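# Shelve yellow sponge on pantry's second level, close door

## Task

Set the yellow sponge on the pantry cabinet's second level counted upward, where the cabinet floor itself is level one and the lowest shelf is level two. Then close the cabinet door. The robot must not fall or end up leaning, or the task fails.

## Robot and tools

Robot: a LinearBot with an omnidirectional base and a column about 1.7 m tall. A carriage rides the column (lift_m) and holds two six-joint arms, left and right, each with a five-finger hand. Arm bases sit about 0.57 m + lift_m above the floor, and carriage parts hang about 0.15 m lower. A hand point reaches 0.78 m from the shoulder but only about 0.4 m below the arm base. Parked arm: joints 1-6 = 0, 0.05, 0.05, 1.45, 0, 0. Cameras: carriage_camera (forward, about 20 degrees down), left_wrist_camera and right_wrist_camera (on the little-finger side, aimed at the hand point). Images are 672x504.

Frames (metres): base frame has its origin on the floor below the base centre, x forward, y left, z up; left_hand and right_hand readings are hand points in this frame and often read higher than the real hand, especially at long reach or under load. The odometry frame is the base frame at scene start; base_odometry counts wheel turns only, so slip and pushes distort it. Heading is in rad, left positive, -3.142 to 3.142.

move: one action. "base" takes exactly one key, each a relative offset from where the base last reported itself: translate_m (forward +, -2 to 2 m), strafe_m (left +, -2 to 2 m) or rotate_rad (counter-clockwise +, -6.3 to 6.3 rad). "joints" is a single flat object for both arms, keyed by name, each value an absolute target: lift_m 0 to 1 m; <side>_joint1_rad -2.617 to 3.054 (yaw about vertical, 0 forward, + left); joint2 0 to 3.141 (shoulder, 0 back level, 1.57 upright, 3.14 forward level); joint3 0 to 3.141 (elbow, 0 folded, 3.14 straight); joint4 -1.57 to 1.57 (wrist pitch, + raises fingertips); joint5 -1.57 to 1.57 (wrist yaw, + turns fingertips right); joint6 -2.094 to 2.094 (roll, + clockwise seen from forearm). Hand keys <side>_hand_little, _ring, _middle, _index, _thumb_turn, _thumb_bend run -1 (closed; thumb_turn -1 = opposite the fingers) to +1 (open). <side>_hand_force_limit (-1 to 1, about 0 to 10 N, 15 N for thumb motors) and <side>_hand_speed (-0.96 to 1) are settings, not motions; scenes start at force 0 and speed -0.8. Optional "speeds" caps this action only: translate_m and strafe_m 0.02-0.5 m/s, rotate_rad 0.05-1.57 rad/s, lift_m 0.08-0.27 m/s. "min_time_s" (0.1-8 s) sets a minimum duration for arm motions; too short speeds arms up and can overshoot. "cameras" picks images (names above or "all"); "blocking": false returns within about 0.5 s while motion continues. An action ends by 15 s; moves time out at 14 s. Unknown keys make the call invalid; out-of-range values get it refused, and a refusal or uncommanded stop cancels the rest of that reply's move/wait/finished_scene calls.

wait(seconds 0-10, cameras) returns state, early if all motion is at rest. stop(cameras) brakes everything; the base coasts a bit first. zoom_image(camera, region [x0,y0,x1,y1] pixels, max 504x504) enlarges the latest image. show_instructions shows reference pages. finished_scene(scene 1) ends the scene irrevocably; the result must hold without the robot.

Results: "move" reads done or the worst status; base_status and joint_status per motion: done, moving, off_target (resting off target, may still push), contact_stop, time_out, stopped, not_followed ("joint command not followed" = arm targets withheld, usually a near-collision between arms), limit_stop_at_motor_heat. on_its_own lists uncommanded behaviour ("held at" is a target). motor_effort is percent of max with the action's peak in brackets; a lift_m effort that keeps dropping while lowering means a hand rests on something. <side>_hand_stopped_by gives six words (little, ring, middle, index, thumb_bend, thumb_turn): moving, target, force, stalled, fault. <side>_<motor>_load_n is fingertip force in N, + pushed open; a grip loss shows as loads near 0. Joint torques: positive toward larger angles, include arm weight.

Gripping: a finger motor starts only when its target changes by at least 0.002, stops at the target or on reaching the force limit, then locks. To squeeze harder, raise force_limit and send a more closed target. Close gently at hand_speed -0.94 or lower. With the thumb turned fully in front, the hand can wrap objects 0.035-0.065 m thick or handles down to 0.025 m. A wrist bracket on the little-finger side can snag things.

Cautions: arms have no contact stop and keep pressing, heating motors; MOTOR HOT appears at 75 °C and the arm drops at 100 °C for 30-60 s, so park arms when idle. Never let the arms strike or squeeze each other. Tipping risk rises with a high carriage, outstretched or loaded arms, pushing or pulling, sudden stops, and driving away while gripping a fixed handle such as the door's; a rising hand z without commands signals a lean. After a contact_stop, back off about 0.2 m. Do not reverse under an overhang into the column. Avoid drops, slams and hard hits; unfold arms clear of furniture and approach targets in small steps. Base odometry drifts a degree or two after turns or strafes.

Each tool is called after "Request:" as a command line: name --argument value for each argument, lists and objects as JSON in quotes; but a table of rows of numbers goes row by row, as --pt "numbers of a row", without its own name.

Reference images:

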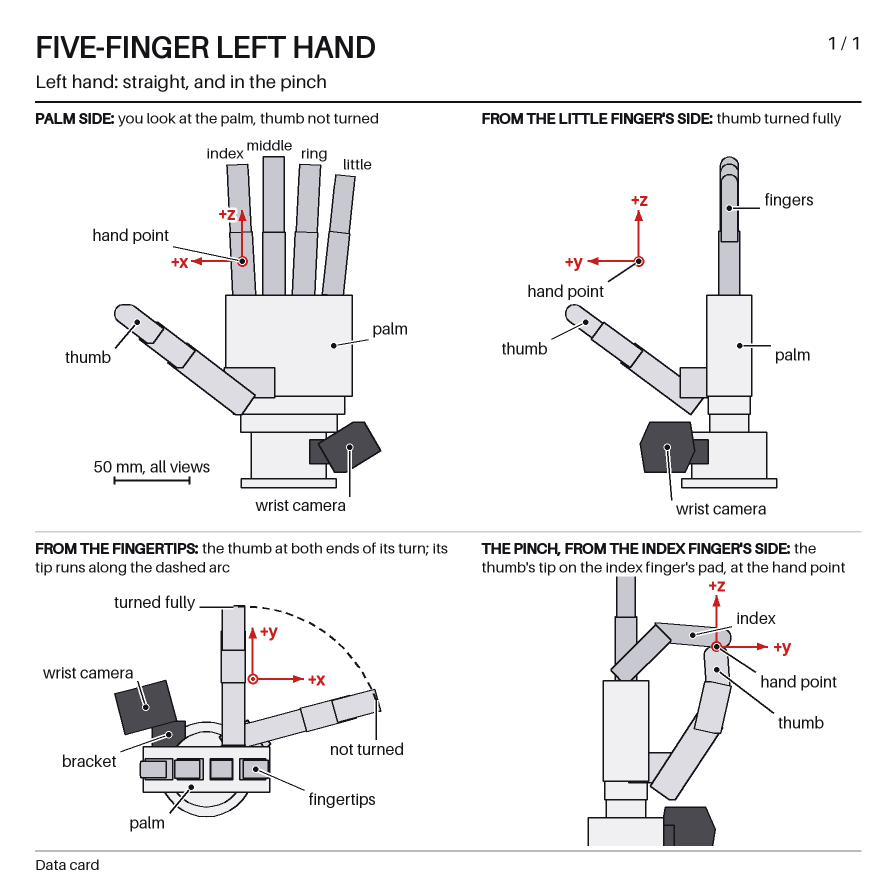

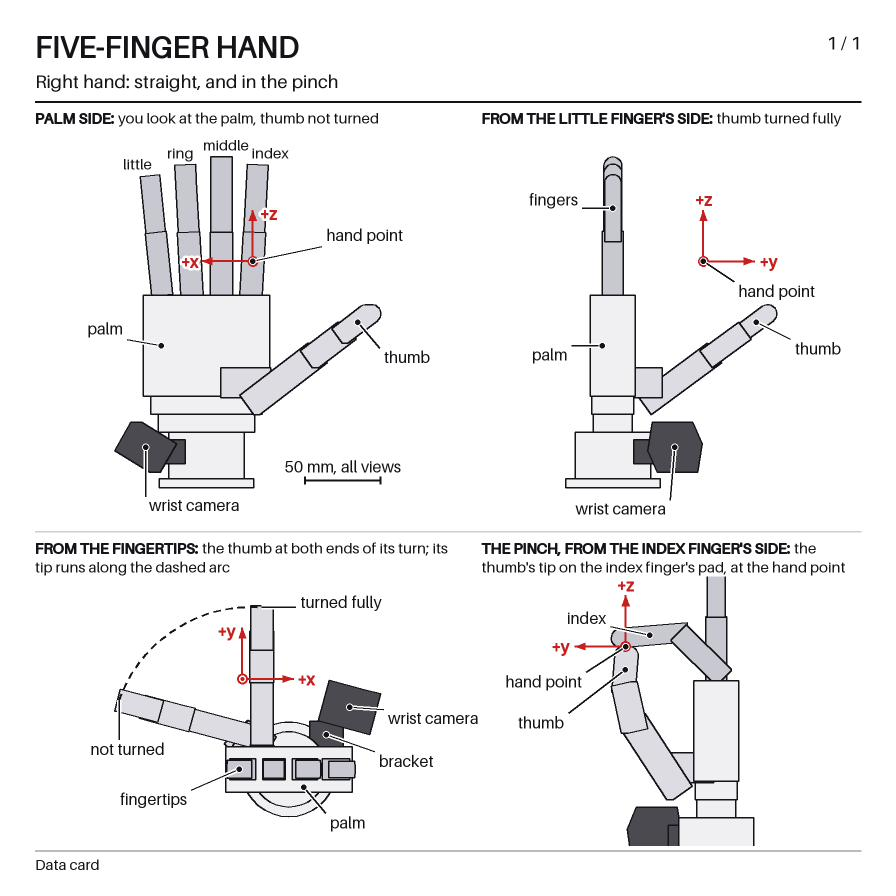

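## Session

Request:
move

Scene clock: 0.00 s.
Joint torques (N m): no reading
base_odometry: x=+0.000 y=+0.000 heading=+0.000
base_status: not commanded
joint_positions: lift_m=+0.300 left_joint1_rad=+0.019 left_joint2_rad=+0.068 left_joint3_rad=+0.049 left_joint4_rad=+1.447 left_joint5_rad=-0.019 left_joint6_rad=-0.022 right_joint1_rad=+0.005 right_joint2_rad=+0.065 right_joint3_rad=+0.027 right_joint4_rad=+1.441 right_joint5_rad=+0.048 right_joint6_rad=-0.043 left_hand_little=+1.000 left_hand_ring=+1.000 left_hand_middle=+1.000 left_hand_index=+1.000 left_hand_thumb_turn=+1.000 left_hand_thumb_bend=+1.000 left_hand_force_limit=+0.000 left_hand_speed=-0.800 right_hand_little=+1.000 right_hand_ring=+1.000 right_hand_middle=+1.000 right_hand_index=+1.000 right_hand_thumb_turn=+1.000 right_hand_thumb_bend=+1.000 right_hand_force_limit=+0.000 right_hand_speed=-0.800
joint_status: not commanded
left_hand_stopped_by: target,target,target,target,target,target
right_hand_stopped_by: target,target,target,target,target,target
left_little_load_n: 0.0
left_ring_load_n: 0.0
left_middle_load_n: 0.0
left_index_load_n: 0.0
left_thumb_bend_load_n: 0.0
left_thumb_turn_load_n: 0.0
right_little_load_n: 0.0
right_ring_load_n: 0.0
right_middle_load_n: 0.0
right_index_load_n: 0.0
right_thumb_bend_load_n: 0.0
right_thumb_turn_load_n: 0.0
motor_effort: lift_m=+19 drive_wheels=+1
left_hand: x=+0.3186 y=+0.2890 z=+1.3320 quat_wxyz=(+0.705, -0.058, +0.042, -0.706) (m; base frame)
right_hand: x=+0.3270 y=-0.2960 z=+1.3245 quat_wxyz=(+0.690, -0.044, +0.075, -0.719) (m; base frame)
pictures: carriage_camera, left_wrist_camera, right_wrist_camera

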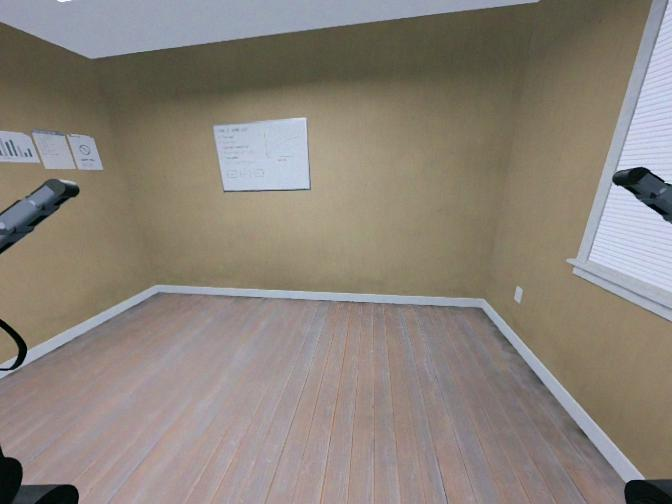

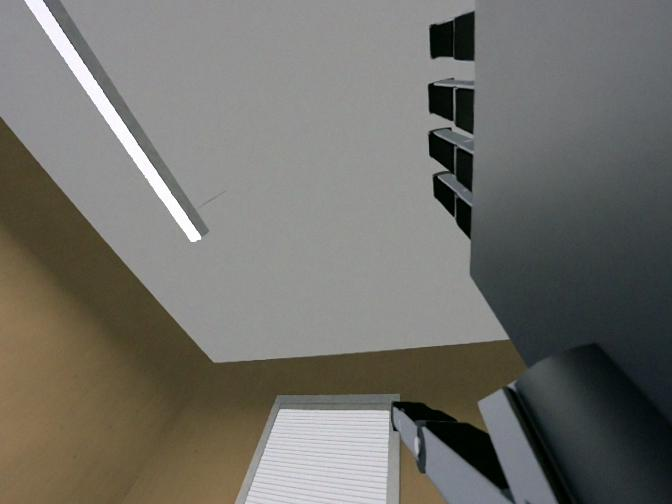

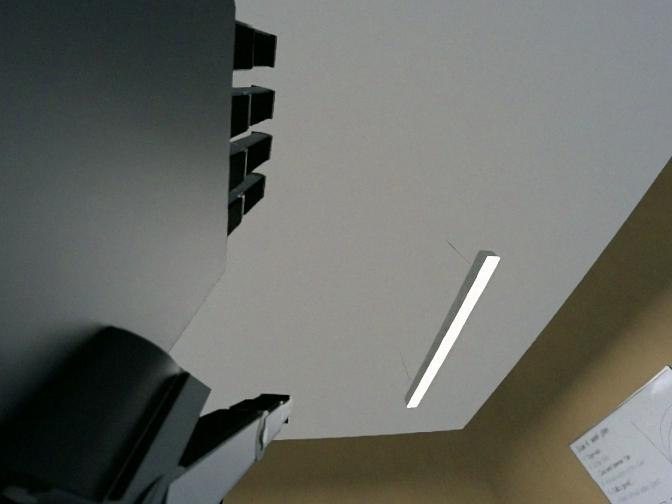

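Request:
move --base '{"rotate_rad": 1.5}' --cameras '["carriage_camera"]'

Request:
move --base '{"rotate_rad": 1.5}' --cameras '["carriage_camera"]'

Request:
move --base '{"rotate_rad": 1.5}' --cameras '["carriage_camera"]'

Scene clock: 4.57 s.
Joint torques (N m): left_arm=[0.17 4.14 6.98 -0.07 0.08 0.13] | right_arm=[0.73 3.17 6.57 -0.07 0.02 -0.04]
move: done
base_odometry: x=+0.000 y=+0.000 heading=+1.500
base_status: done
joint_positions: lift_m=+0.300 left_joint1_rad=+0.019 left_joint2_rad=+0.068 left_joint3_rad=+0.049 left_joint4_rad=+1.447 left_joint5_rad=-0.019 left_joint6_rad=-0.022 right_joint1_rad=+0.005 right_joint2_rad=+0.065 right_joint3_rad=+0.027 right_joint4_rad=+1.441 right_joint5_rad=+0.048 right_joint6_rad=-0.043 left_hand_little=+1.000 left_hand_ring=+1.000 left_hand_middle=+1.000 left_hand_index=+1.000 left_hand_thumb_turn=+1.000 left_hand_thumb_bend=+1.000 left_hand_force_limit=+0.000 left_hand_speed=-0.800 right_hand_little=+1.000 right_hand_ring=+1.000 right_hand_middle=+1.000 right_hand_index=+1.000 right_hand_thumb_turn=+1.000 right_hand_thumb_bend=+1.000 right_hand_force_limit=+0.000 right_hand_speed=-0.800
joint_status: not commanded
left_hand_stopped_by: target,target,target,target,target,target
right_hand_stopped_by: target,target,target,target,target,target
left_little_load_n: 0.0
left_ring_load_n: 0.0
left_middle_load_n: 0.0
left_index_load_n: 0.0
left_thumb_bend_load_n: 0.0
left_thumb_turn_load_n: 0.0
right_little_load_n: 0.0
right_ring_load_n: 0.0
right_middle_load_n: 0.0
right_index_load_n: 0.0
right_thumb_bend_load_n: 0.0
right_thumb_turn_load_n: 0.0
motor_effort: lift_m=+22(22) drive_wheels=+5(12)
left_hand: x=+0.3186 y=+0.2890 z=+1.3320 quat_wxyz=(+0.705, -0.058, +0.042, -0.706) (m; base frame)
right_hand: x=+0.3271 y=-0.2960 z=+1.3245 quat_wxyz=(+0.690, -0.044, +0.075, -0.719) (m; base frame)
pictures: carriage_camera

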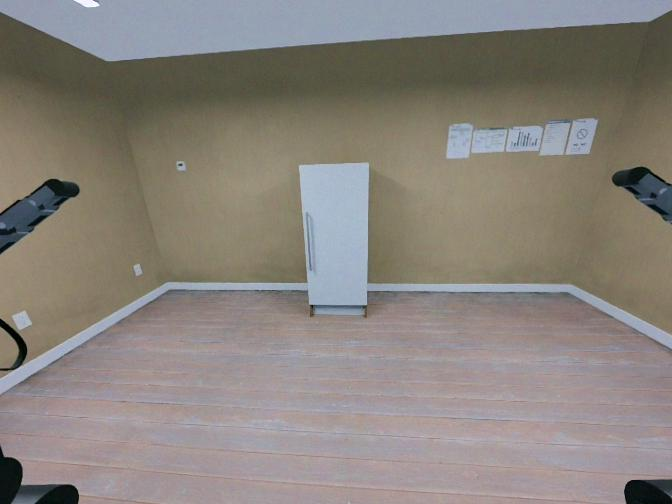

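Scene clock: 7.63 s.
Joint torques (N m): left_arm=[0.13 4.14 6.72 -0.02 0.08 0.15] | right_arm=[0.69 3.12 6.52 -0.09 0.02 -0.04]
move: done
base_odometry: x=+0.000 y=+0.000 heading=+2.999
base_status: done
joint_positions: lift_m=+0.300 left_joint1_rad=+0.019 left_joint2_rad=+0.068 left_joint3_rad=+0.049 left_joint4_rad=+1.447 left_joint5_rad=-0.019 left_joint6_rad=-0.022 right_joint1_rad=+0.005 right_joint2_rad=+0.065 right_joint3_rad=+0.027 right_joint4_rad=+1.441 right_joint5_rad=+0.048 right_joint6_rad=-0.043 left_hand_little=+1.000 left_hand_ring=+1.000 left_hand_middle=+1.000 left_hand_index=+1.000 left_hand_thumb_turn=+1.000 left_hand_thumb_bend=+1.000 left_hand_force_limit=+0.000 left_hand_speed=-0.800 right_hand_little=+1.000 right_hand_ring=+1.000 right_hand_middle=+1.000 right_hand_index=+1.000 right_hand_thumb_turn=+1.000 right_hand_thumb_bend=+1.000 right_hand_force_limit=+0.000 right_hand_speed=-0.800
joint_status: not commanded
left_hand_stopped_by: target,target,target,target,target,target
right_hand_stopped_by: target,target,target,target,target,target
left_little_load_n: 0.0
left_ring_load_n: 0.0
left_middle_load_n: 0.0
left_index_load_n: 0.0
left_thumb_bend_load_n: 0.0
left_thumb_turn_load_n: 0.0
right_little_load_n: 0.0
right_ring_load_n: 0.0
right_middle_load_n: 0.0
right_index_load_n: 0.0
right_thumb_bend_load_n: 0.0
right_thumb_turn_load_n: 0.0
motor_effort: lift_m=+22(23) drive_wheels=+5(12)
left_hand: x=+0.3186 y=+0.2890 z=+1.3320 quat_wxyz=(+0.705, -0.058, +0.042, -0.706) (m; base frame)
right_hand: x=+0.3270 y=-0.2960 z=+1.3245 quat_wxyz=(+0.690, -0.044, +0.075, -0.719) (m; base frame)
pictures: carriage_camera

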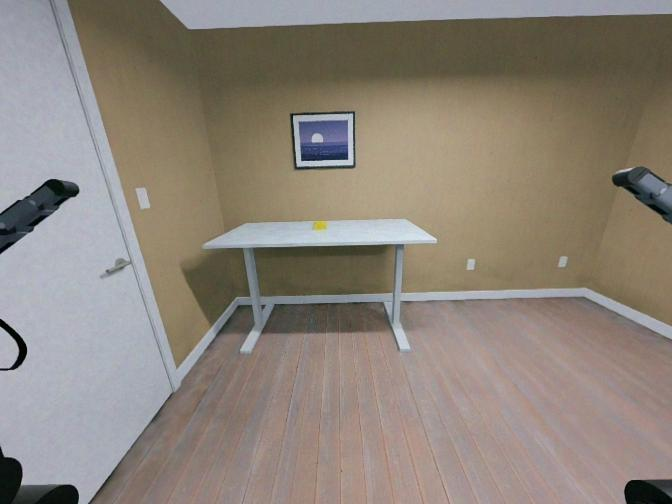

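Scene clock: 10.70 s.
Joint torques (N m): left_arm=[0.02 4.19 6.82 0 0.04 0.13] | right_arm=[0.73 3.15 6.54 -0.07 0.02 -0.05]
move: done
base_odometry: x=+0.000 y=+0.000 heading=-1.784
base_status: done
joint_positions: lift_m=+0.300 left_joint1_rad=+0.019 left_joint2_rad=+0.068 left_joint3_rad=+0.049 left_joint4_rad=+1.447 left_joint5_rad=-0.019 left_joint6_rad=-0.022 right_joint1_rad=+0.005 right_joint2_rad=+0.065 right_joint3_rad=+0.027 right_joint4_rad=+1.441 right_joint5_rad=+0.048 right_joint6_rad=-0.043 left_hand_little=+1.000 left_hand_ring=+1.000 left_hand_middle=+1.000 left_hand_index=+1.000 left_hand_thumb_turn=+1.000 left_hand_thumb_bend=+1.000 left_hand_force_limit=+0.000 left_hand_speed=-0.800 right_hand_little=+1.000 right_hand_ring=+1.000 right_hand_middle=+1.000 right_hand_index=+1.000 right_hand_thumb_turn=+1.000 right_hand_thumb_bend=+1.000 right_hand_force_limit=+0.000 right_hand_speed=-0.800
joint_status: not commanded
left_hand_stopped_by: target,target,target,target,target,target
right_hand_stopped_by: target,target,target,target,target,target
left_little_load_n: 0.0
left_ring_load_n: 0.0
left_middle_load_n: 0.0
left_index_load_n: 0.0
left_thumb_bend_load_n: 0.0
left_thumb_turn_load_n: 0.0
right_little_load_n: 0.0
right_ring_load_n: 0.0
right_middle_load_n: 0.0
right_index_load_n: 0.0
right_thumb_bend_load_n: 0.0
right_thumb_turn_load_n: 0.0
motor_effort: lift_m=+22(23) drive_wheels=+5(14)
left_hand: x=+0.3186 y=+0.2890 z=+1.3320 quat_wxyz=(+0.705, -0.058, +0.042, -0.706) (m; base frame)
right_hand: x=+0.3270 y=-0.2960 z=+1.3245 quat_wxyz=(+0.690, -0.044, +0.075, -0.719) (m; base frame)
pictures: carriage_camera

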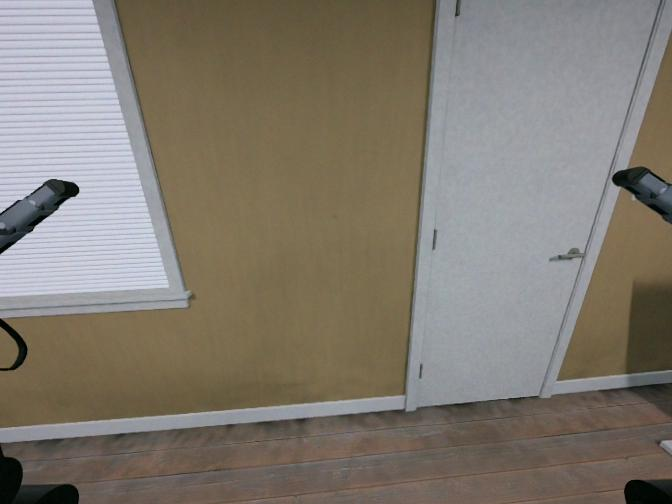

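Request:
move --base '{"rotate_rad": -1.358}' --cameras '["carriage_camera"]'

Request:
zoom_image --camera "carriage_camera" --region '[240, 180, 480, 360]'

Scene clock: 18.90 s.
Joint torques (N m): left_arm=[0.01 4.26 6.83 -0.03 0.05 0.13] | right_arm=[0.75 3.06 6.53 -0.07 0.01 -0.05]
move: done
base_odometry: x=+0.000 y=+0.000 heading=+3.141
base_status: done
joint_positions: lift_m=+0.300 left_joint1_rad=+0.019 left_joint2_rad=+0.068 left_joint3_rad=+0.049 left_joint4_rad=+1.445 left_joint5_rad=-0.019 left_joint6_rad=-0.022 right_joint1_rad=+0.005 right_joint2_rad=+0.065 right_joint3_rad=+0.027 right_joint4_rad=+1.441 right_joint5_rad=+0.048 right_joint6_rad=-0.043 left_hand_little=+1.000 left_hand_ring=+1.000 left_hand_middle=+1.000 left_hand_index=+1.000 left_hand_thumb_turn=+1.000 left_hand_thumb_bend=+1.000 left_hand_force_limit=+0.000 left_hand_speed=-0.800 right_hand_little=+1.000 right_hand_ring=+1.000 right_hand_middle=+1.000 right_hand_index=+1.000 right_hand_thumb_turn=+1.000 right_hand_thumb_bend=+1.000 right_hand_force_limit=+0.000 right_hand_speed=-0.800
joint_status: not commanded
left_hand_stopped_by: target,target,target,target,target,target
right_hand_stopped_by: target,target,target,target,target,target
left_little_load_n: 0.0
left_ring_load_n: 0.0
left_middle_load_n: 0.0
left_index_load_n: 0.0
left_thumb_bend_load_n: 0.0
left_thumb_turn_load_n: 0.0
right_little_load_n: 0.0
right_ring_load_n: 0.0
right_middle_load_n: 0.0
right_index_load_n: 0.0
right_thumb_bend_load_n: 0.0
right_thumb_turn_load_n: 0.0
motor_effort: lift_m=+21(23) drive_wheels=+4(11)
left_hand: x=+0.3191 y=+0.2890 z=+1.3319 quat_wxyz=(+0.705, -0.059, +0.043, -0.706) (m; base frame)
right_hand: x=+0.3271 y=-0.2960 z=+1.3245 quat_wxyz=(+0.690, -0.044, +0.075, -0.719) (m; base frame)
pictures: carriage_camera

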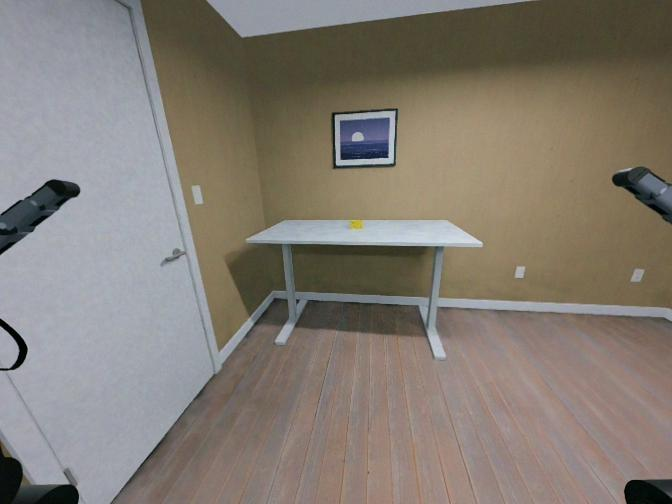

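Scaled by 2.100 from the camera's 672x504 image, which has a finer 960x720 frame.

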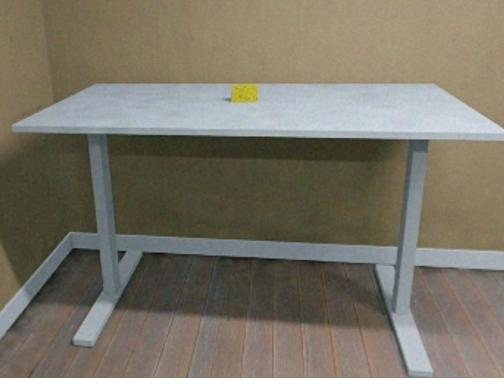

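Request:
move --base '{"rotate_rad": -0.08}' --joints '{"lift_m": 0.5}'

Request:
move --base '{"translate_m": 0.6}' --cameras '["carriage_camera"]'

Request:
zoom_image --camera "carriage_camera" --region '[200, 180, 504, 408]'

Scene clock: 29.33 s.
Joint torques (N m): left_arm=[0.14 4.19 6.86 -0.02 0.04 0.13] | right_arm=[0.68 3.14 6.54 -0.04 0.02 -0.04]
move: done
base_odometry: x=+0.000 y=+0.000 heading=+3.062
base_status: done
joint_positions: lift_m=+0.500 left_joint1_rad=+0.019 left_joint2_rad=+0.068 left_joint3_rad=+0.049 left_joint4_rad=+1.445 left_joint5_rad=-0.019 left_joint6_rad=-0.022 right_joint1_rad=+0.005 right_joint2_rad=+0.065 right_joint3_rad=+0.027 right_joint4_rad=+1.441 right_joint5_rad=+0.048 right_joint6_rad=-0.043 left_hand_little=+1.000 left_hand_ring=+1.000 left_hand_middle=+1.000 left_hand_index=+1.000 left_hand_thumb_turn=+1.000 left_hand_thumb_bend=+1.000 left_hand_force_limit=+0.000 left_hand_speed=-0.800 right_hand_little=+1.000 right_hand_ring=+1.000 right_hand_middle=+1.000 right_hand_index=+1.000 right_hand_thumb_turn=+1.000 right_hand_thumb_bend=+1.000 right_hand_force_limit=+0.000 right_hand_speed=-0.800
joint_status: all done
left_hand_stopped_by: target,target,target,target,target,target
right_hand_stopped_by: target,target,target,target,target,target
left_little_load_n: 0.0
left_ring_load_n: 0.0
left_middle_load_n: 0.0
left_index_load_n: 0.0
left_thumb_bend_load_n: 0.0
left_thumb_turn_load_n: 0.0
right_little_load_n: 0.0
right_ring_load_n: 0.0
right_middle_load_n: 0.0
right_index_load_n: 0.0
right_thumb_bend_load_n: 0.0
right_thumb_turn_load_n: 0.0
motor_effort: lift_m=+20(25) drive_wheels=+4(12)
left_hand: x=+0.3191 y=+0.2890 z=+1.5319 quat_wxyz=(+0.705, -0.059, +0.043, -0.706) (m; base frame)
right_hand: x=+0.3271 y=-0.2960 z=+1.5245 quat_wxyz=(+0.690, -0.044, +0.075, -0.719) (m; base frame)
pictures: none

Scene clock: 32.80 s.
Joint torques (N m): left_arm=[-0.08 4.34 6.8 -0.01 0.07 0.17] | right_arm=[0.73 3.03 6.53 -0.07 0.01 -0.04]
move: done
base_odometry: x=-0.598 y=+0.049 heading=+3.061
base_status: done
joint_positions: lift_m=+0.500 left_joint1_rad=+0.019 left_joint2_rad=+0.068 left_joint3_rad=+0.049 left_joint4_rad=+1.445 left_joint5_rad=-0.019 left_joint6_rad=-0.022 right_joint1_rad=+0.005 right_joint2_rad=+0.065 right_joint3_rad=+0.027 right_joint4_rad=+1.440 right_joint5_rad=+0.048 right_joint6_rad=-0.043 left_hand_little=+1.000 left_hand_ring=+1.000 left_hand_middle=+1.000 left_hand_index=+1.000 left_hand_thumb_turn=+1.000 left_hand_thumb_bend=+1.000 left_hand_force_limit=+0.000 left_hand_speed=-0.800 right_hand_little=+1.000 right_hand_ring=+1.000 right_hand_middle=+1.000 right_hand_index=+1.000 right_hand_thumb_turn=+1.000 right_hand_thumb_bend=+1.000 right_hand_force_limit=+0.000 right_hand_speed=-0.800
joint_status: not commanded
left_hand_stopped_by: target,target,target,target,target,target
right_hand_stopped_by: target,target,target,target,target,target
left_little_load_n: 0.0
left_ring_load_n: 0.0
left_middle_load_n: 0.0
left_index_load_n: 0.0
left_thumb_bend_load_n: 0.0
left_thumb_turn_load_n: 0.0
right_little_load_n: 0.0
right_ring_load_n: 0.0
right_middle_load_n: 0.0
right_index_load_n: 0.0
right_thumb_bend_load_n: 0.0
right_thumb_turn_load_n: 0.0
motor_effort: lift_m=+21(22) drive_wheels=-2(17)
left_hand: x=+0.3191 y=+0.2890 z=+1.5319 quat_wxyz=(+0.705, -0.059, +0.043, -0.706) (m; base frame)
right_hand: x=+0.3274 y=-0.2960 z=+1.5244 quat_wxyz=(+0.690, -0.044, +0.075, -0.719) (m; base frame)
pictures: carriage_camera

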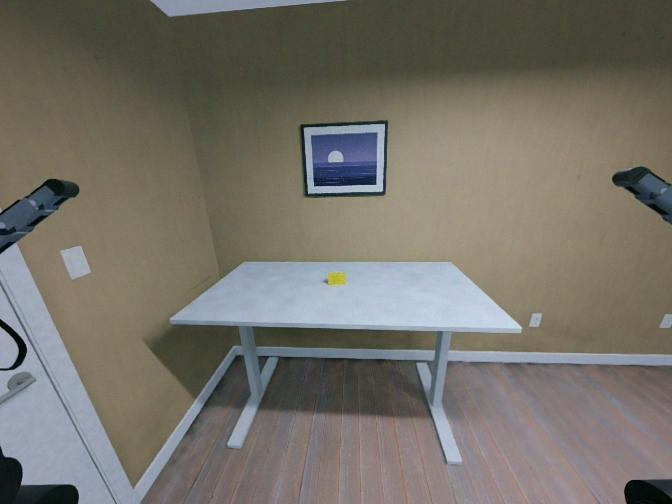

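Scaled by 1.658 from the camera's 672x504 image, which has a finer 960x720 frame.

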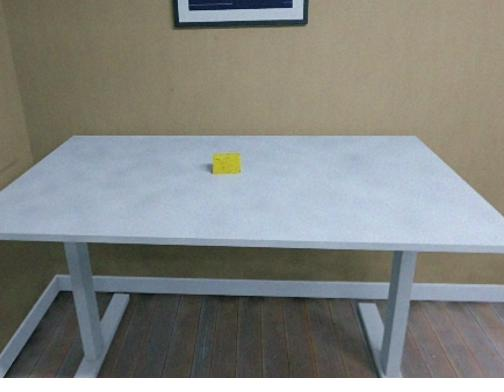

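Request:
move --base '{"rotate_rad": -0.05}'

Request:
move --base '{"strafe_m": -0.14}'

Request:
move --base '{"translate_m": 0.35}' --cameras '["carriage_camera"]'

Request:
zoom_image --camera "carriage_camera" --region '[180, 200, 380, 350]'

Scene clock: 52.43 s.
Joint torques (N m): left_arm=[0.09 4.34 6.71 -0.03 0.09 0.13] | right_arm=[0.73 3.15 6.52 -0.07 0 -0.06]
move: done
base_odometry: x=-0.598 y=+0.049 heading=+3.011
base_status: done
joint_positions: lift_m=+0.500 left_joint1_rad=+0.019 left_joint2_rad=+0.068 left_joint3_rad=+0.049 left_joint4_rad=+1.445 left_joint5_rad=-0.019 left_joint6_rad=-0.022 right_joint1_rad=+0.005 right_joint2_rad=+0.065 right_joint3_rad=+0.027 right_joint4_rad=+1.440 right_joint5_rad=+0.048 right_joint6_rad=-0.043 left_hand_little=+1.000 left_hand_ring=+1.000 left_hand_middle=+1.000 left_hand_index=+1.000 left_hand_thumb_turn=+1.000 left_hand_thumb_bend=+1.000 left_hand_force_limit=+0.000 left_hand_speed=-0.800 right_hand_little=+1.000 right_hand_ring=+1.000 right_hand_middle=+1.000 right_hand_index=+1.000 right_hand_thumb_turn=+1.000 right_hand_thumb_bend=+1.000 right_hand_force_limit=+0.000 right_hand_speed=-0.800
joint_status: not commanded
left_hand_stopped_by: target,target,target,target,target,target
right_hand_stopped_by: target,target,target,target,target,target
left_little_load_n: 0.0
left_ring_load_n: 0.0
left_middle_load_n: 0.0
left_index_load_n: 0.0
left_thumb_bend_load_n: 0.0
left_thumb_turn_load_n: 0.0
right_little_load_n: 0.0
right_ring_load_n: 0.0
right_middle_load_n: 0.0
right_index_load_n: 0.0
right_thumb_bend_load_n: 0.0
right_thumb_turn_load_n: 0.0
motor_effort: lift_m=+21(21) drive_wheels=-2(11)
left_hand: x=+0.3192 y=+0.2890 z=+1.5319 quat_wxyz=(+0.705, -0.059, +0.043, -0.706) (m; base frame)
right_hand: x=+0.3274 y=-0.2960 z=+1.5244 quat_wxyz=(+0.690, -0.044, +0.075, -0.719) (m; base frame)
pictures: none

Scene clock: 54.33 s.
Joint torques (N m): left_arm=[0.13 4.19 6.94 -0.01 0.09 0.11] | right_arm=[0.68 3.11 6.49 -0.05 0.01 -0.04]
move: done
base_odometry: x=-0.580 y=+0.188 heading=+3.012
base_status: done
joint_positions: lift_m=+0.500 left_joint1_rad=+0.019 left_joint2_rad=+0.068 left_joint3_rad=+0.049 left_joint4_rad=+1.445 left_joint5_rad=-0.019 left_joint6_rad=-0.022 right_joint1_rad=+0.005 right_joint2_rad=+0.065 right_joint3_rad=+0.027 right_joint4_rad=+1.440 right_joint5_rad=+0.048 right_joint6_rad=-0.043 left_hand_little=+1.000 left_hand_ring=+1.000 left_hand_middle=+1.000 left_hand_index=+1.000 left_hand_thumb_turn=+1.000 left_hand_thumb_bend=+1.000 left_hand_force_limit=+0.000 left_hand_speed=-0.800 right_hand_little=+1.000 right_hand_ring=+1.000 right_hand_middle=+1.000 right_hand_index=+1.000 right_hand_thumb_turn=+1.000 right_hand_thumb_bend=+1.000 right_hand_force_limit=+0.000 right_hand_speed=-0.800
joint_status: not commanded
left_hand_stopped_by: target,target,target,target,target,target
right_hand_stopped_by: target,target,target,target,target,target
left_little_load_n: 0.0
left_ring_load_n: 0.0
left_middle_load_n: 0.0
left_index_load_n: 0.0
left_thumb_bend_load_n: 0.0
left_thumb_turn_load_n: 0.0
right_little_load_n: 0.0
right_ring_load_n: 0.0
right_middle_load_n: 0.0
right_index_load_n: 0.0
right_thumb_bend_load_n: 0.0
right_thumb_turn_load_n: 0.0
motor_effort: lift_m=+19(22) drive_wheels=+1(11)
left_hand: x=+0.3192 y=+0.2889 z=+1.5319 quat_wxyz=(+0.705, -0.059, +0.043, -0.706) (m; base frame)
right_hand: x=+0.3274 y=-0.2960 z=+1.5244 quat_wxyz=(+0.690, -0.044, +0.075, -0.719) (m; base frame)
pictures: none

Scene clock: 57.00 s.
Joint torques (N m): left_arm=[0.03 3.97 6.8 -0.07 0.06 0.16] | right_arm=[0.75 3.06 6.6 -0.06 0.02 -0.06]
move: done
base_odometry: x=-0.927 y=+0.234 heading=+3.011
base_status: done
joint_positions: lift_m=+0.500 left_joint1_rad=+0.019 left_joint2_rad=+0.068 left_joint3_rad=+0.049 left_joint4_rad=+1.444 left_joint5_rad=-0.019 left_joint6_rad=-0.022 right_joint1_rad=+0.005 right_joint2_rad=+0.065 right_joint3_rad=+0.027 right_joint4_rad=+1.439 right_joint5_rad=+0.048 right_joint6_rad=-0.043 left_hand_little=+1.000 left_hand_ring=+1.000 left_hand_middle=+1.000 left_hand_index=+1.000 left_hand_thumb_turn=+1.000 left_hand_thumb_bend=+1.000 left_hand_force_limit=+0.000 left_hand_speed=-0.800 right_hand_little=+1.000 right_hand_ring=+1.000 right_hand_middle=+1.000 right_hand_index=+1.000 right_hand_thumb_turn=+1.000 right_hand_thumb_bend=+1.000 right_hand_force_limit=+0.000 right_hand_speed=-0.800
joint_status: not commanded
left_hand_stopped_by: target,target,target,target,target,target
right_hand_stopped_by: target,target,target,target,target,target
left_little_load_n: 0.0
left_ring_load_n: 0.0
left_middle_load_n: 0.0
left_index_load_n: 0.0
left_thumb_bend_load_n: 0.0
left_thumb_turn_load_n: 0.0
right_little_load_n: 0.0
right_ring_load_n: 0.0
right_middle_load_n: 0.0
right_index_load_n: 0.0
right_thumb_bend_load_n: 0.0
right_thumb_turn_load_n: 0.0
motor_effort: lift_m=+20(22) drive_wheels=-1(14)
left_hand: x=+0.3195 y=+0.2889 z=+1.5318 quat_wxyz=(+0.705, -0.059, +0.044, -0.706) (m; base frame)
right_hand: x=+0.3276 y=-0.2960 z=+1.5243 quat_wxyz=(+0.690, -0.045, +0.075, -0.719) (m; base frame)
pictures: carriage_camera

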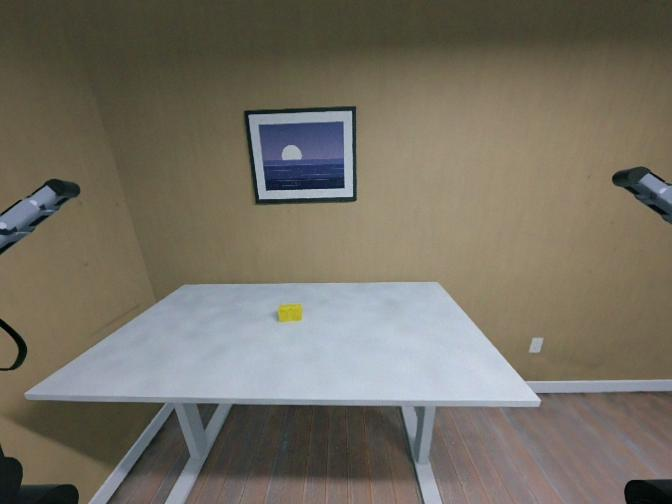

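Scaled by 2.520 from the camera's 672x504 image, which has a finer 960x720 frame.

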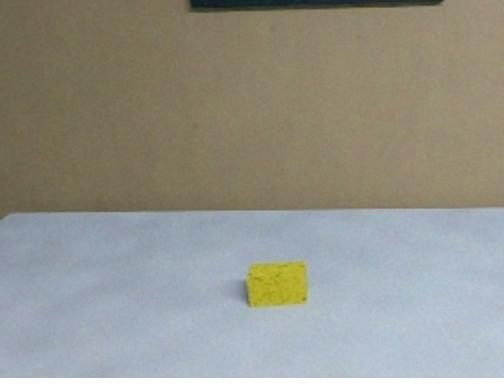

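Request:
zoom_image --camera "carriage_camera" --region '[260, 290, 320, 335]'

Scaled by 8.400 from the camera's 672x504 image, which has a finer 960x720 frame.

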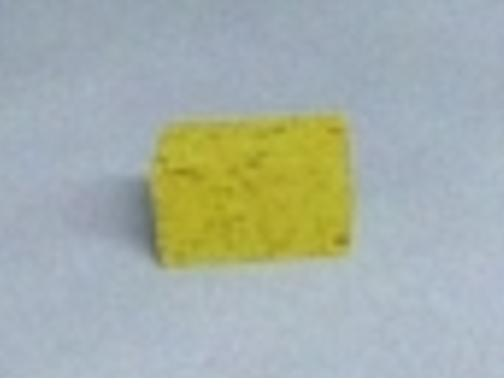

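Request:
move --joints '{"lift_m": 0.7, "left_joint2_rad": 1.6, "left_joint3_rad": 0.9, "left_joint4_rad": -0.8, "left_joint1_rad": 0, "left_joint5_rad": 0, "left_joint6_rad": 0, "left_hand_thumb_turn": -1}' --min_time_s 3 --cameras '["carriage_camera", "left_wrist_camera"]'

Scene clock: 71.97 s.
Joint torques (N m): left_arm=[-0.59 -4.57 9.18 0.17 0.18 0.29] | right_arm=[0.73 3.15 6.46 -0.06 0.02 -0.05]
move: done
base_odometry: x=-0.927 y=+0.234 heading=+3.011
base_status: not commanded
joint_positions: lift_m=+0.700 left_joint1_rad=+0.007 left_joint2_rad=+1.590 left_joint3_rad=+0.874 left_joint4_rad=-0.785 left_joint5_rad=-0.011 left_joint6_rad=-0.011 right_joint1_rad=+0.005 right_joint2_rad=+0.065 right_joint3_rad=+0.027 right_joint4_rad=+1.439 right_joint5_rad=+0.048 right_joint6_rad=-0.043 left_hand_little=+1.000 left_hand_ring=+1.000 left_hand_middle=+1.000 left_hand_index=+1.000 left_hand_thumb_turn=-1.000 left_hand_thumb_bend=+1.000 left_hand_force_limit=+0.000 left_hand_speed=-0.800 right_hand_little=+1.000 right_hand_ring=+1.000 right_hand_middle=+1.000 right_hand_index=+1.000 right_hand_thumb_turn=+1.000 right_hand_thumb_bend=+1.000 right_hand_force_limit=+0.000 right_hand_speed=-0.800
joint_status: all done
left_hand_stopped_by: target,target,target,target,target,target
right_hand_stopped_by: target,target,target,target,target,target
left_little_load_n: 0.0
left_ring_load_n: 0.0
left_middle_load_n: 0.0
left_index_load_n: 0.0
left_thumb_bend_load_n: 0.0
left_thumb_turn_load_n: 0.0
right_little_load_n: 0.0
right_ring_load_n: 0.0
right_middle_load_n: 0.0
right_index_load_n: 0.0
right_thumb_bend_load_n: 0.0
right_thumb_turn_load_n: -0.5
motor_effort: lift_m=+21(27) drive_wheels=-1(4)
left_hand: x=+0.4268 y=+0.2878 z=+1.2776 quat_wxyz=(+0.029, -0.713, +0.700, -0.021) (m; base frame)
right_hand: x=+0.3276 y=-0.2960 z=+1.7243 quat_wxyz=(+0.690, -0.045, +0.075, -0.719) (m; base frame)
pictures: carriage_camera, left_wrist_camera

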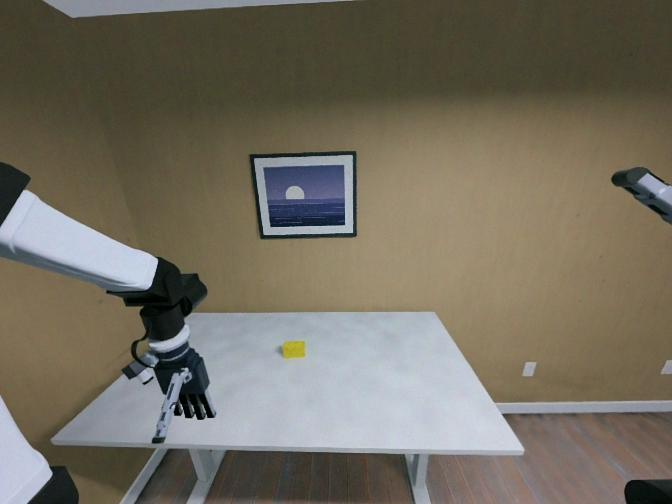

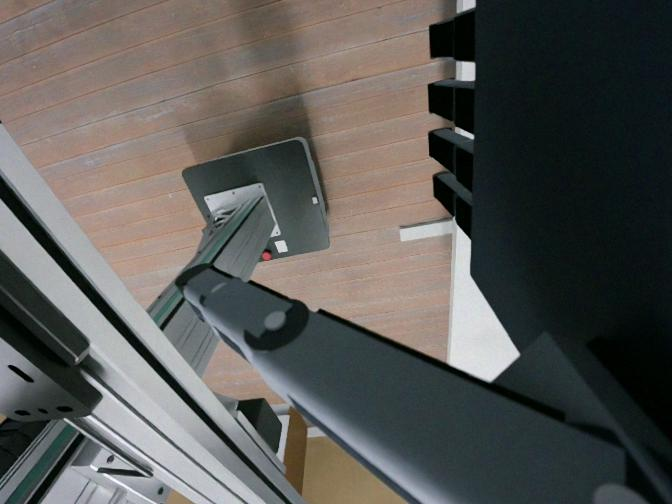

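Request:
move --joints '{"left_joint2_rad": 2.2, "left_joint3_rad": 1.5, "left_joint4_rad": -0.8}' --min_time_s 1.5 --cameras '["carriage_camera", "left_wrist_camera"]'

Scene clock: 79.30 s.
Joint torques (N m): left_arm=[-0.77 -9.5 9.17 0.25 0.16 0.26] | right_arm=[0.73 3.1 6.52 -0.08 0.03 -0.05]
move: done
base_odometry: x=-0.927 y=+0.234 heading=+3.011
base_status: not commanded
joint_positions: lift_m=+0.700 left_joint1_rad=+0.007 left_joint2_rad=+2.186 left_joint3_rad=+1.474 left_joint4_rad=-0.794 left_joint5_rad=-0.010 left_joint6_rad=-0.011 right_joint1_rad=+0.005 right_joint2_rad=+0.065 right_joint3_rad=+0.027 right_joint4_rad=+1.439 right_joint5_rad=+0.048 right_joint6_rad=-0.043 left_hand_little=+1.000 left_hand_ring=+1.000 left_hand_middle=+1.000 left_hand_index=+1.000 left_hand_thumb_turn=-1.000 left_hand_thumb_bend=+1.000 left_hand_force_limit=+0.000 left_hand_speed=-0.800 right_hand_little=+1.000 right_hand_ring=+1.000 right_hand_middle=+1.000 right_hand_index=+1.000 right_hand_thumb_turn=+1.000 right_hand_thumb_bend=+1.000 right_hand_force_limit=+0.000 right_hand_speed=-0.800
joint_status: all done
left_hand_stopped_by: target,target,target,target,target,target
right_hand_stopped_by: target,target,target,target,target,target
left_little_load_n: 0.0
left_ring_load_n: 0.0
left_middle_load_n: 0.0
left_index_load_n: 0.0
left_thumb_bend_load_n: -0.5
left_thumb_turn_load_n: 0.0
right_little_load_n: 0.5
right_ring_load_n: 0.0
right_middle_load_n: 0.5
right_index_load_n: 0.0
right_thumb_bend_load_n: 0.0
right_thumb_turn_load_n: 0.0
motor_effort: lift_m=+20(22) drive_wheels=-1(4)
left_hand: x=+0.5732 y=+0.2886 z=+1.2305 quat_wxyz=(+0.027, -0.713, +0.700, -0.019) (m; base frame)
right_hand: x=+0.3276 y=-0.2960 z=+1.7243 quat_wxyz=(+0.690, -0.045, +0.075, -0.719) (m; base frame)
pictures: carriage_camera, left_wrist_camera

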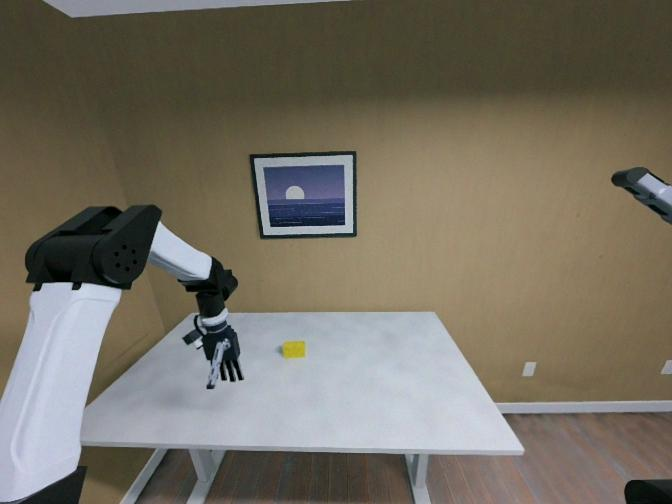

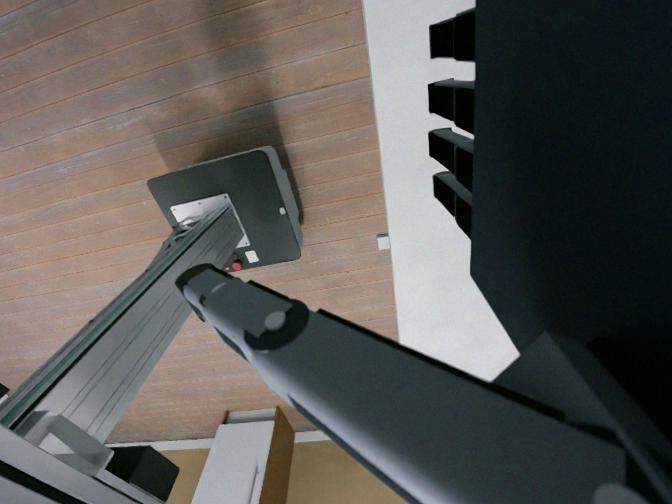

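Request:
zoom_image --camera "carriage_camera" --region '[180, 300, 340, 420]'

Scaled by 3.150 from the camera's 672x504 image, which has a finer 960x720 frame.

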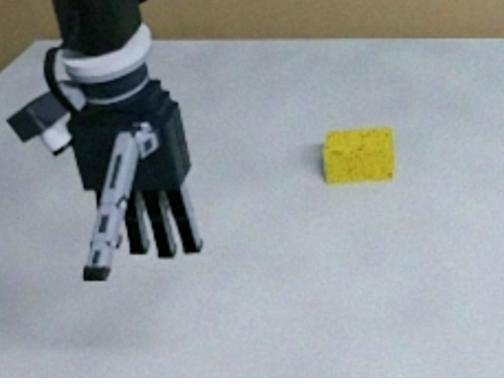

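Request:
move --base '{"translate_m": 0.3}' --joints '{"left_joint1_rad": -0.2}' --speeds '{"translate_m": 0.2}' --cameras '["carriage_camera", "left_wrist_camera"]'

Request:
zoom_image --camera "carriage_camera" --region '[180, 300, 380, 500]'

Scene clock: 97.97 s.
Joint torques (N m): left_arm=[0.66 -9.44 9.21 0.29 0.1 0.28] | right_arm=[0.79 3.07 6.52 -0.02 0.01 -0.05]
move: done
base_odometry: x=-1.225 y=+0.273 heading=+3.011
base_status: done
joint_positions: lift_m=+0.700 left_joint1_rad=-0.206 left_joint2_rad=+2.186 left_joint3_rad=+1.474 left_joint4_rad=-0.795 left_joint5_rad=-0.002 left_joint6_rad=-0.011 right_joint1_rad=+0.005 right_joint2_rad=+0.065 right_joint3_rad=+0.027 right_joint4_rad=+1.439 right_joint5_rad=+0.048 right_joint6_rad=-0.043 left_hand_little=+1.000 left_hand_ring=+1.000 left_hand_middle=+1.000 left_hand_index=+1.000 left_hand_thumb_turn=-1.000 left_hand_thumb_bend=+1.000 left_hand_force_limit=+0.000 left_hand_speed=-0.800 right_hand_little=+1.000 right_hand_ring=+1.000 right_hand_middle=+1.000 right_hand_index=+1.000 right_hand_thumb_turn=+1.000 right_hand_thumb_bend=+1.000 right_hand_force_limit=+0.000 right_hand_speed=-0.800
joint_status: all done
left_hand_stopped_by: target,target,target,target,target,target
right_hand_stopped_by: target,target,target,target,target,target
left_little_load_n: 0.0
left_ring_load_n: 0.0
left_middle_load_n: 0.0
left_index_load_n: 0.0
left_thumb_bend_load_n: 0.0
left_thumb_turn_load_n: 0.0
right_little_load_n: 0.0
right_ring_load_n: 0.0
right_middle_load_n: 0.0
right_index_load_n: 0.0
right_thumb_bend_load_n: 0.0
right_thumb_turn_load_n: 0.0
motor_effort: lift_m=+21(22) drive_wheels=-1(14)
left_hand: x=+0.5589 y=+0.2124 z=+1.2308 quat_wxyz=(+0.021, -0.634, +0.772, -0.025) (m; base frame)
right_hand: x=+0.3275 y=-0.2960 z=+1.7244 quat_wxyz=(+0.690, -0.044, +0.075, -0.719) (m; base frame)
pictures: carriage_camera, left_wrist_camera

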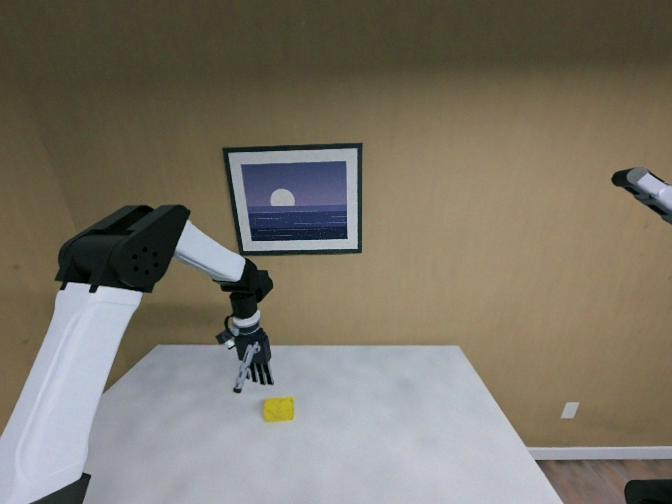

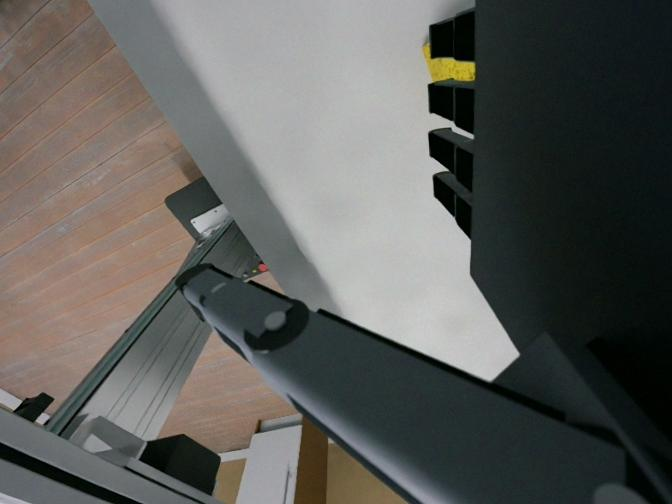

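Scaled by 2.520 from the camera's 672x504 image, which has a finer 960x720 frame.

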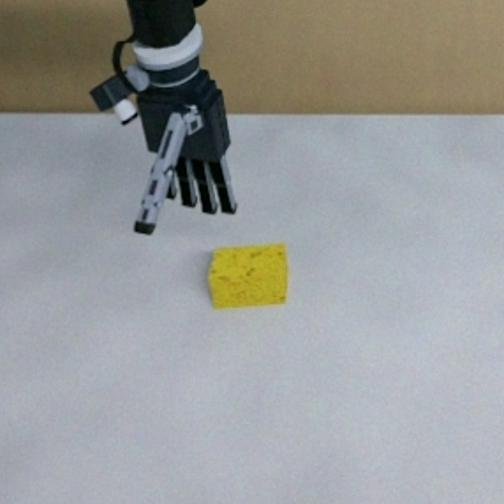

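Request:
move --joints '{"left_joint1_rad": -0.2, "left_joint2_rad": 2.4, "left_joint3_rad": 1.4, "left_joint4_rad": 0.25, "left_hand_index": 0.6, "left_hand_middle": 0.6, "left_hand_ring": 0.6, "left_hand_little": 0.8}' --min_time_s 2 --cameras '["carriage_camera", "left_wrist_camera"]'

Request:
zoom_image --camera "carriage_camera" --region '[180, 300, 380, 500]'

Scene clock: 118.00 s.
Joint torques (N m): left_arm=[0.76 -11.12 5.64 1.93 0.12 0.24] | right_arm=[0.8 3.08 6.49 -0.05 0.02 -0.03]
move: done
base_odometry: x=-1.225 y=+0.273 heading=+3.011
base_status: not commanded
joint_positions: lift_m=+0.700 left_joint1_rad=-0.206 left_joint2_rad=+2.383 left_joint3_rad=+1.416 left_joint4_rad=+0.238 left_joint5_rad=-0.002 left_joint6_rad=-0.011 right_joint1_rad=+0.005 right_joint2_rad=+0.065 right_joint3_rad=+0.027 right_joint4_rad=+1.439 right_joint5_rad=+0.048 right_joint6_rad=-0.043 left_hand_little=+0.800 left_hand_ring=+0.600 left_hand_middle=+0.600 left_hand_index=+0.600 left_hand_thumb_turn=-1.000 left_hand_thumb_bend=+1.000 left_hand_force_limit=+0.000 left_hand_speed=-0.800 right_hand_little=+1.000 right_hand_ring=+1.000 right_hand_middle=+1.000 right_hand_index=+1.000 right_hand_thumb_turn=+1.000 right_hand_thumb_bend=+1.000 right_hand_force_limit=+0.000 right_hand_speed=-0.800
joint_status: all done
left_hand_stopped_by: target,target,target,target,target,target
right_hand_stopped_by: target,target,target,target,target,target
left_little_load_n: 0.0
left_ring_load_n: 0.0
left_middle_load_n: 0.0
left_index_load_n: -0.5
left_thumb_bend_load_n: 0.0
left_thumb_turn_load_n: 0.0
right_little_load_n: 0.0
right_ring_load_n: 0.0
right_middle_load_n: 0.0
right_index_load_n: 0.0
right_thumb_bend_load_n: 0.0
right_thumb_turn_load_n: 0.0
motor_effort: lift_m=+21(23) drive_wheels=-1(1)
left_hand: x=+0.7602 y=+0.1702 z=+1.1918 quat_wxyz=(+0.257, -0.580, +0.705, -0.318) (m; base frame)
right_hand: x=+0.3275 y=-0.2960 z=+1.7244 quat_wxyz=(+0.690, -0.044, +0.075, -0.719) (m; base frame)
pictures: carriage_camera, left_wrist_camera

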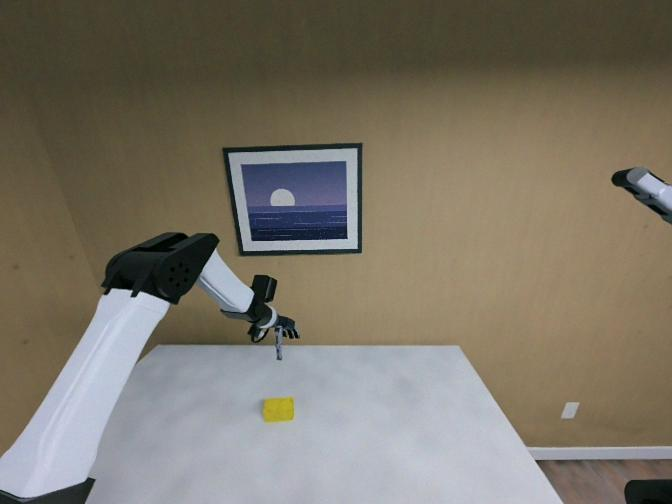

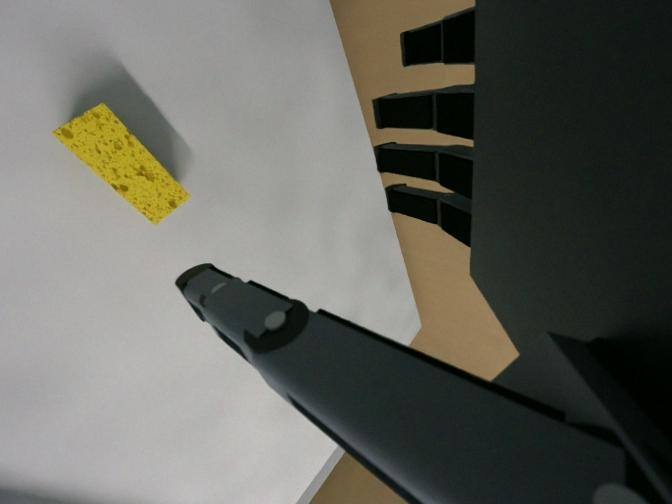

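Scaled by 2.520 from the camera's 672x504 image, which has a finer 960x720 frame.

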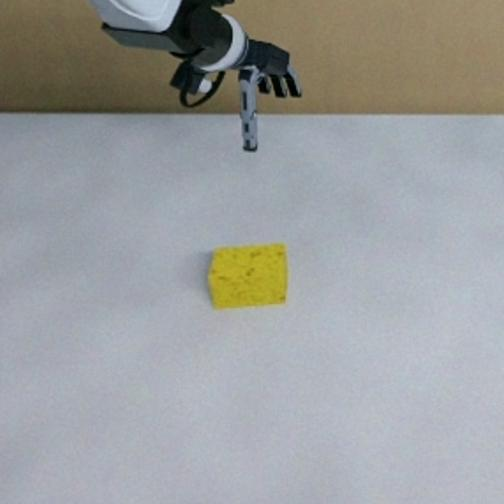

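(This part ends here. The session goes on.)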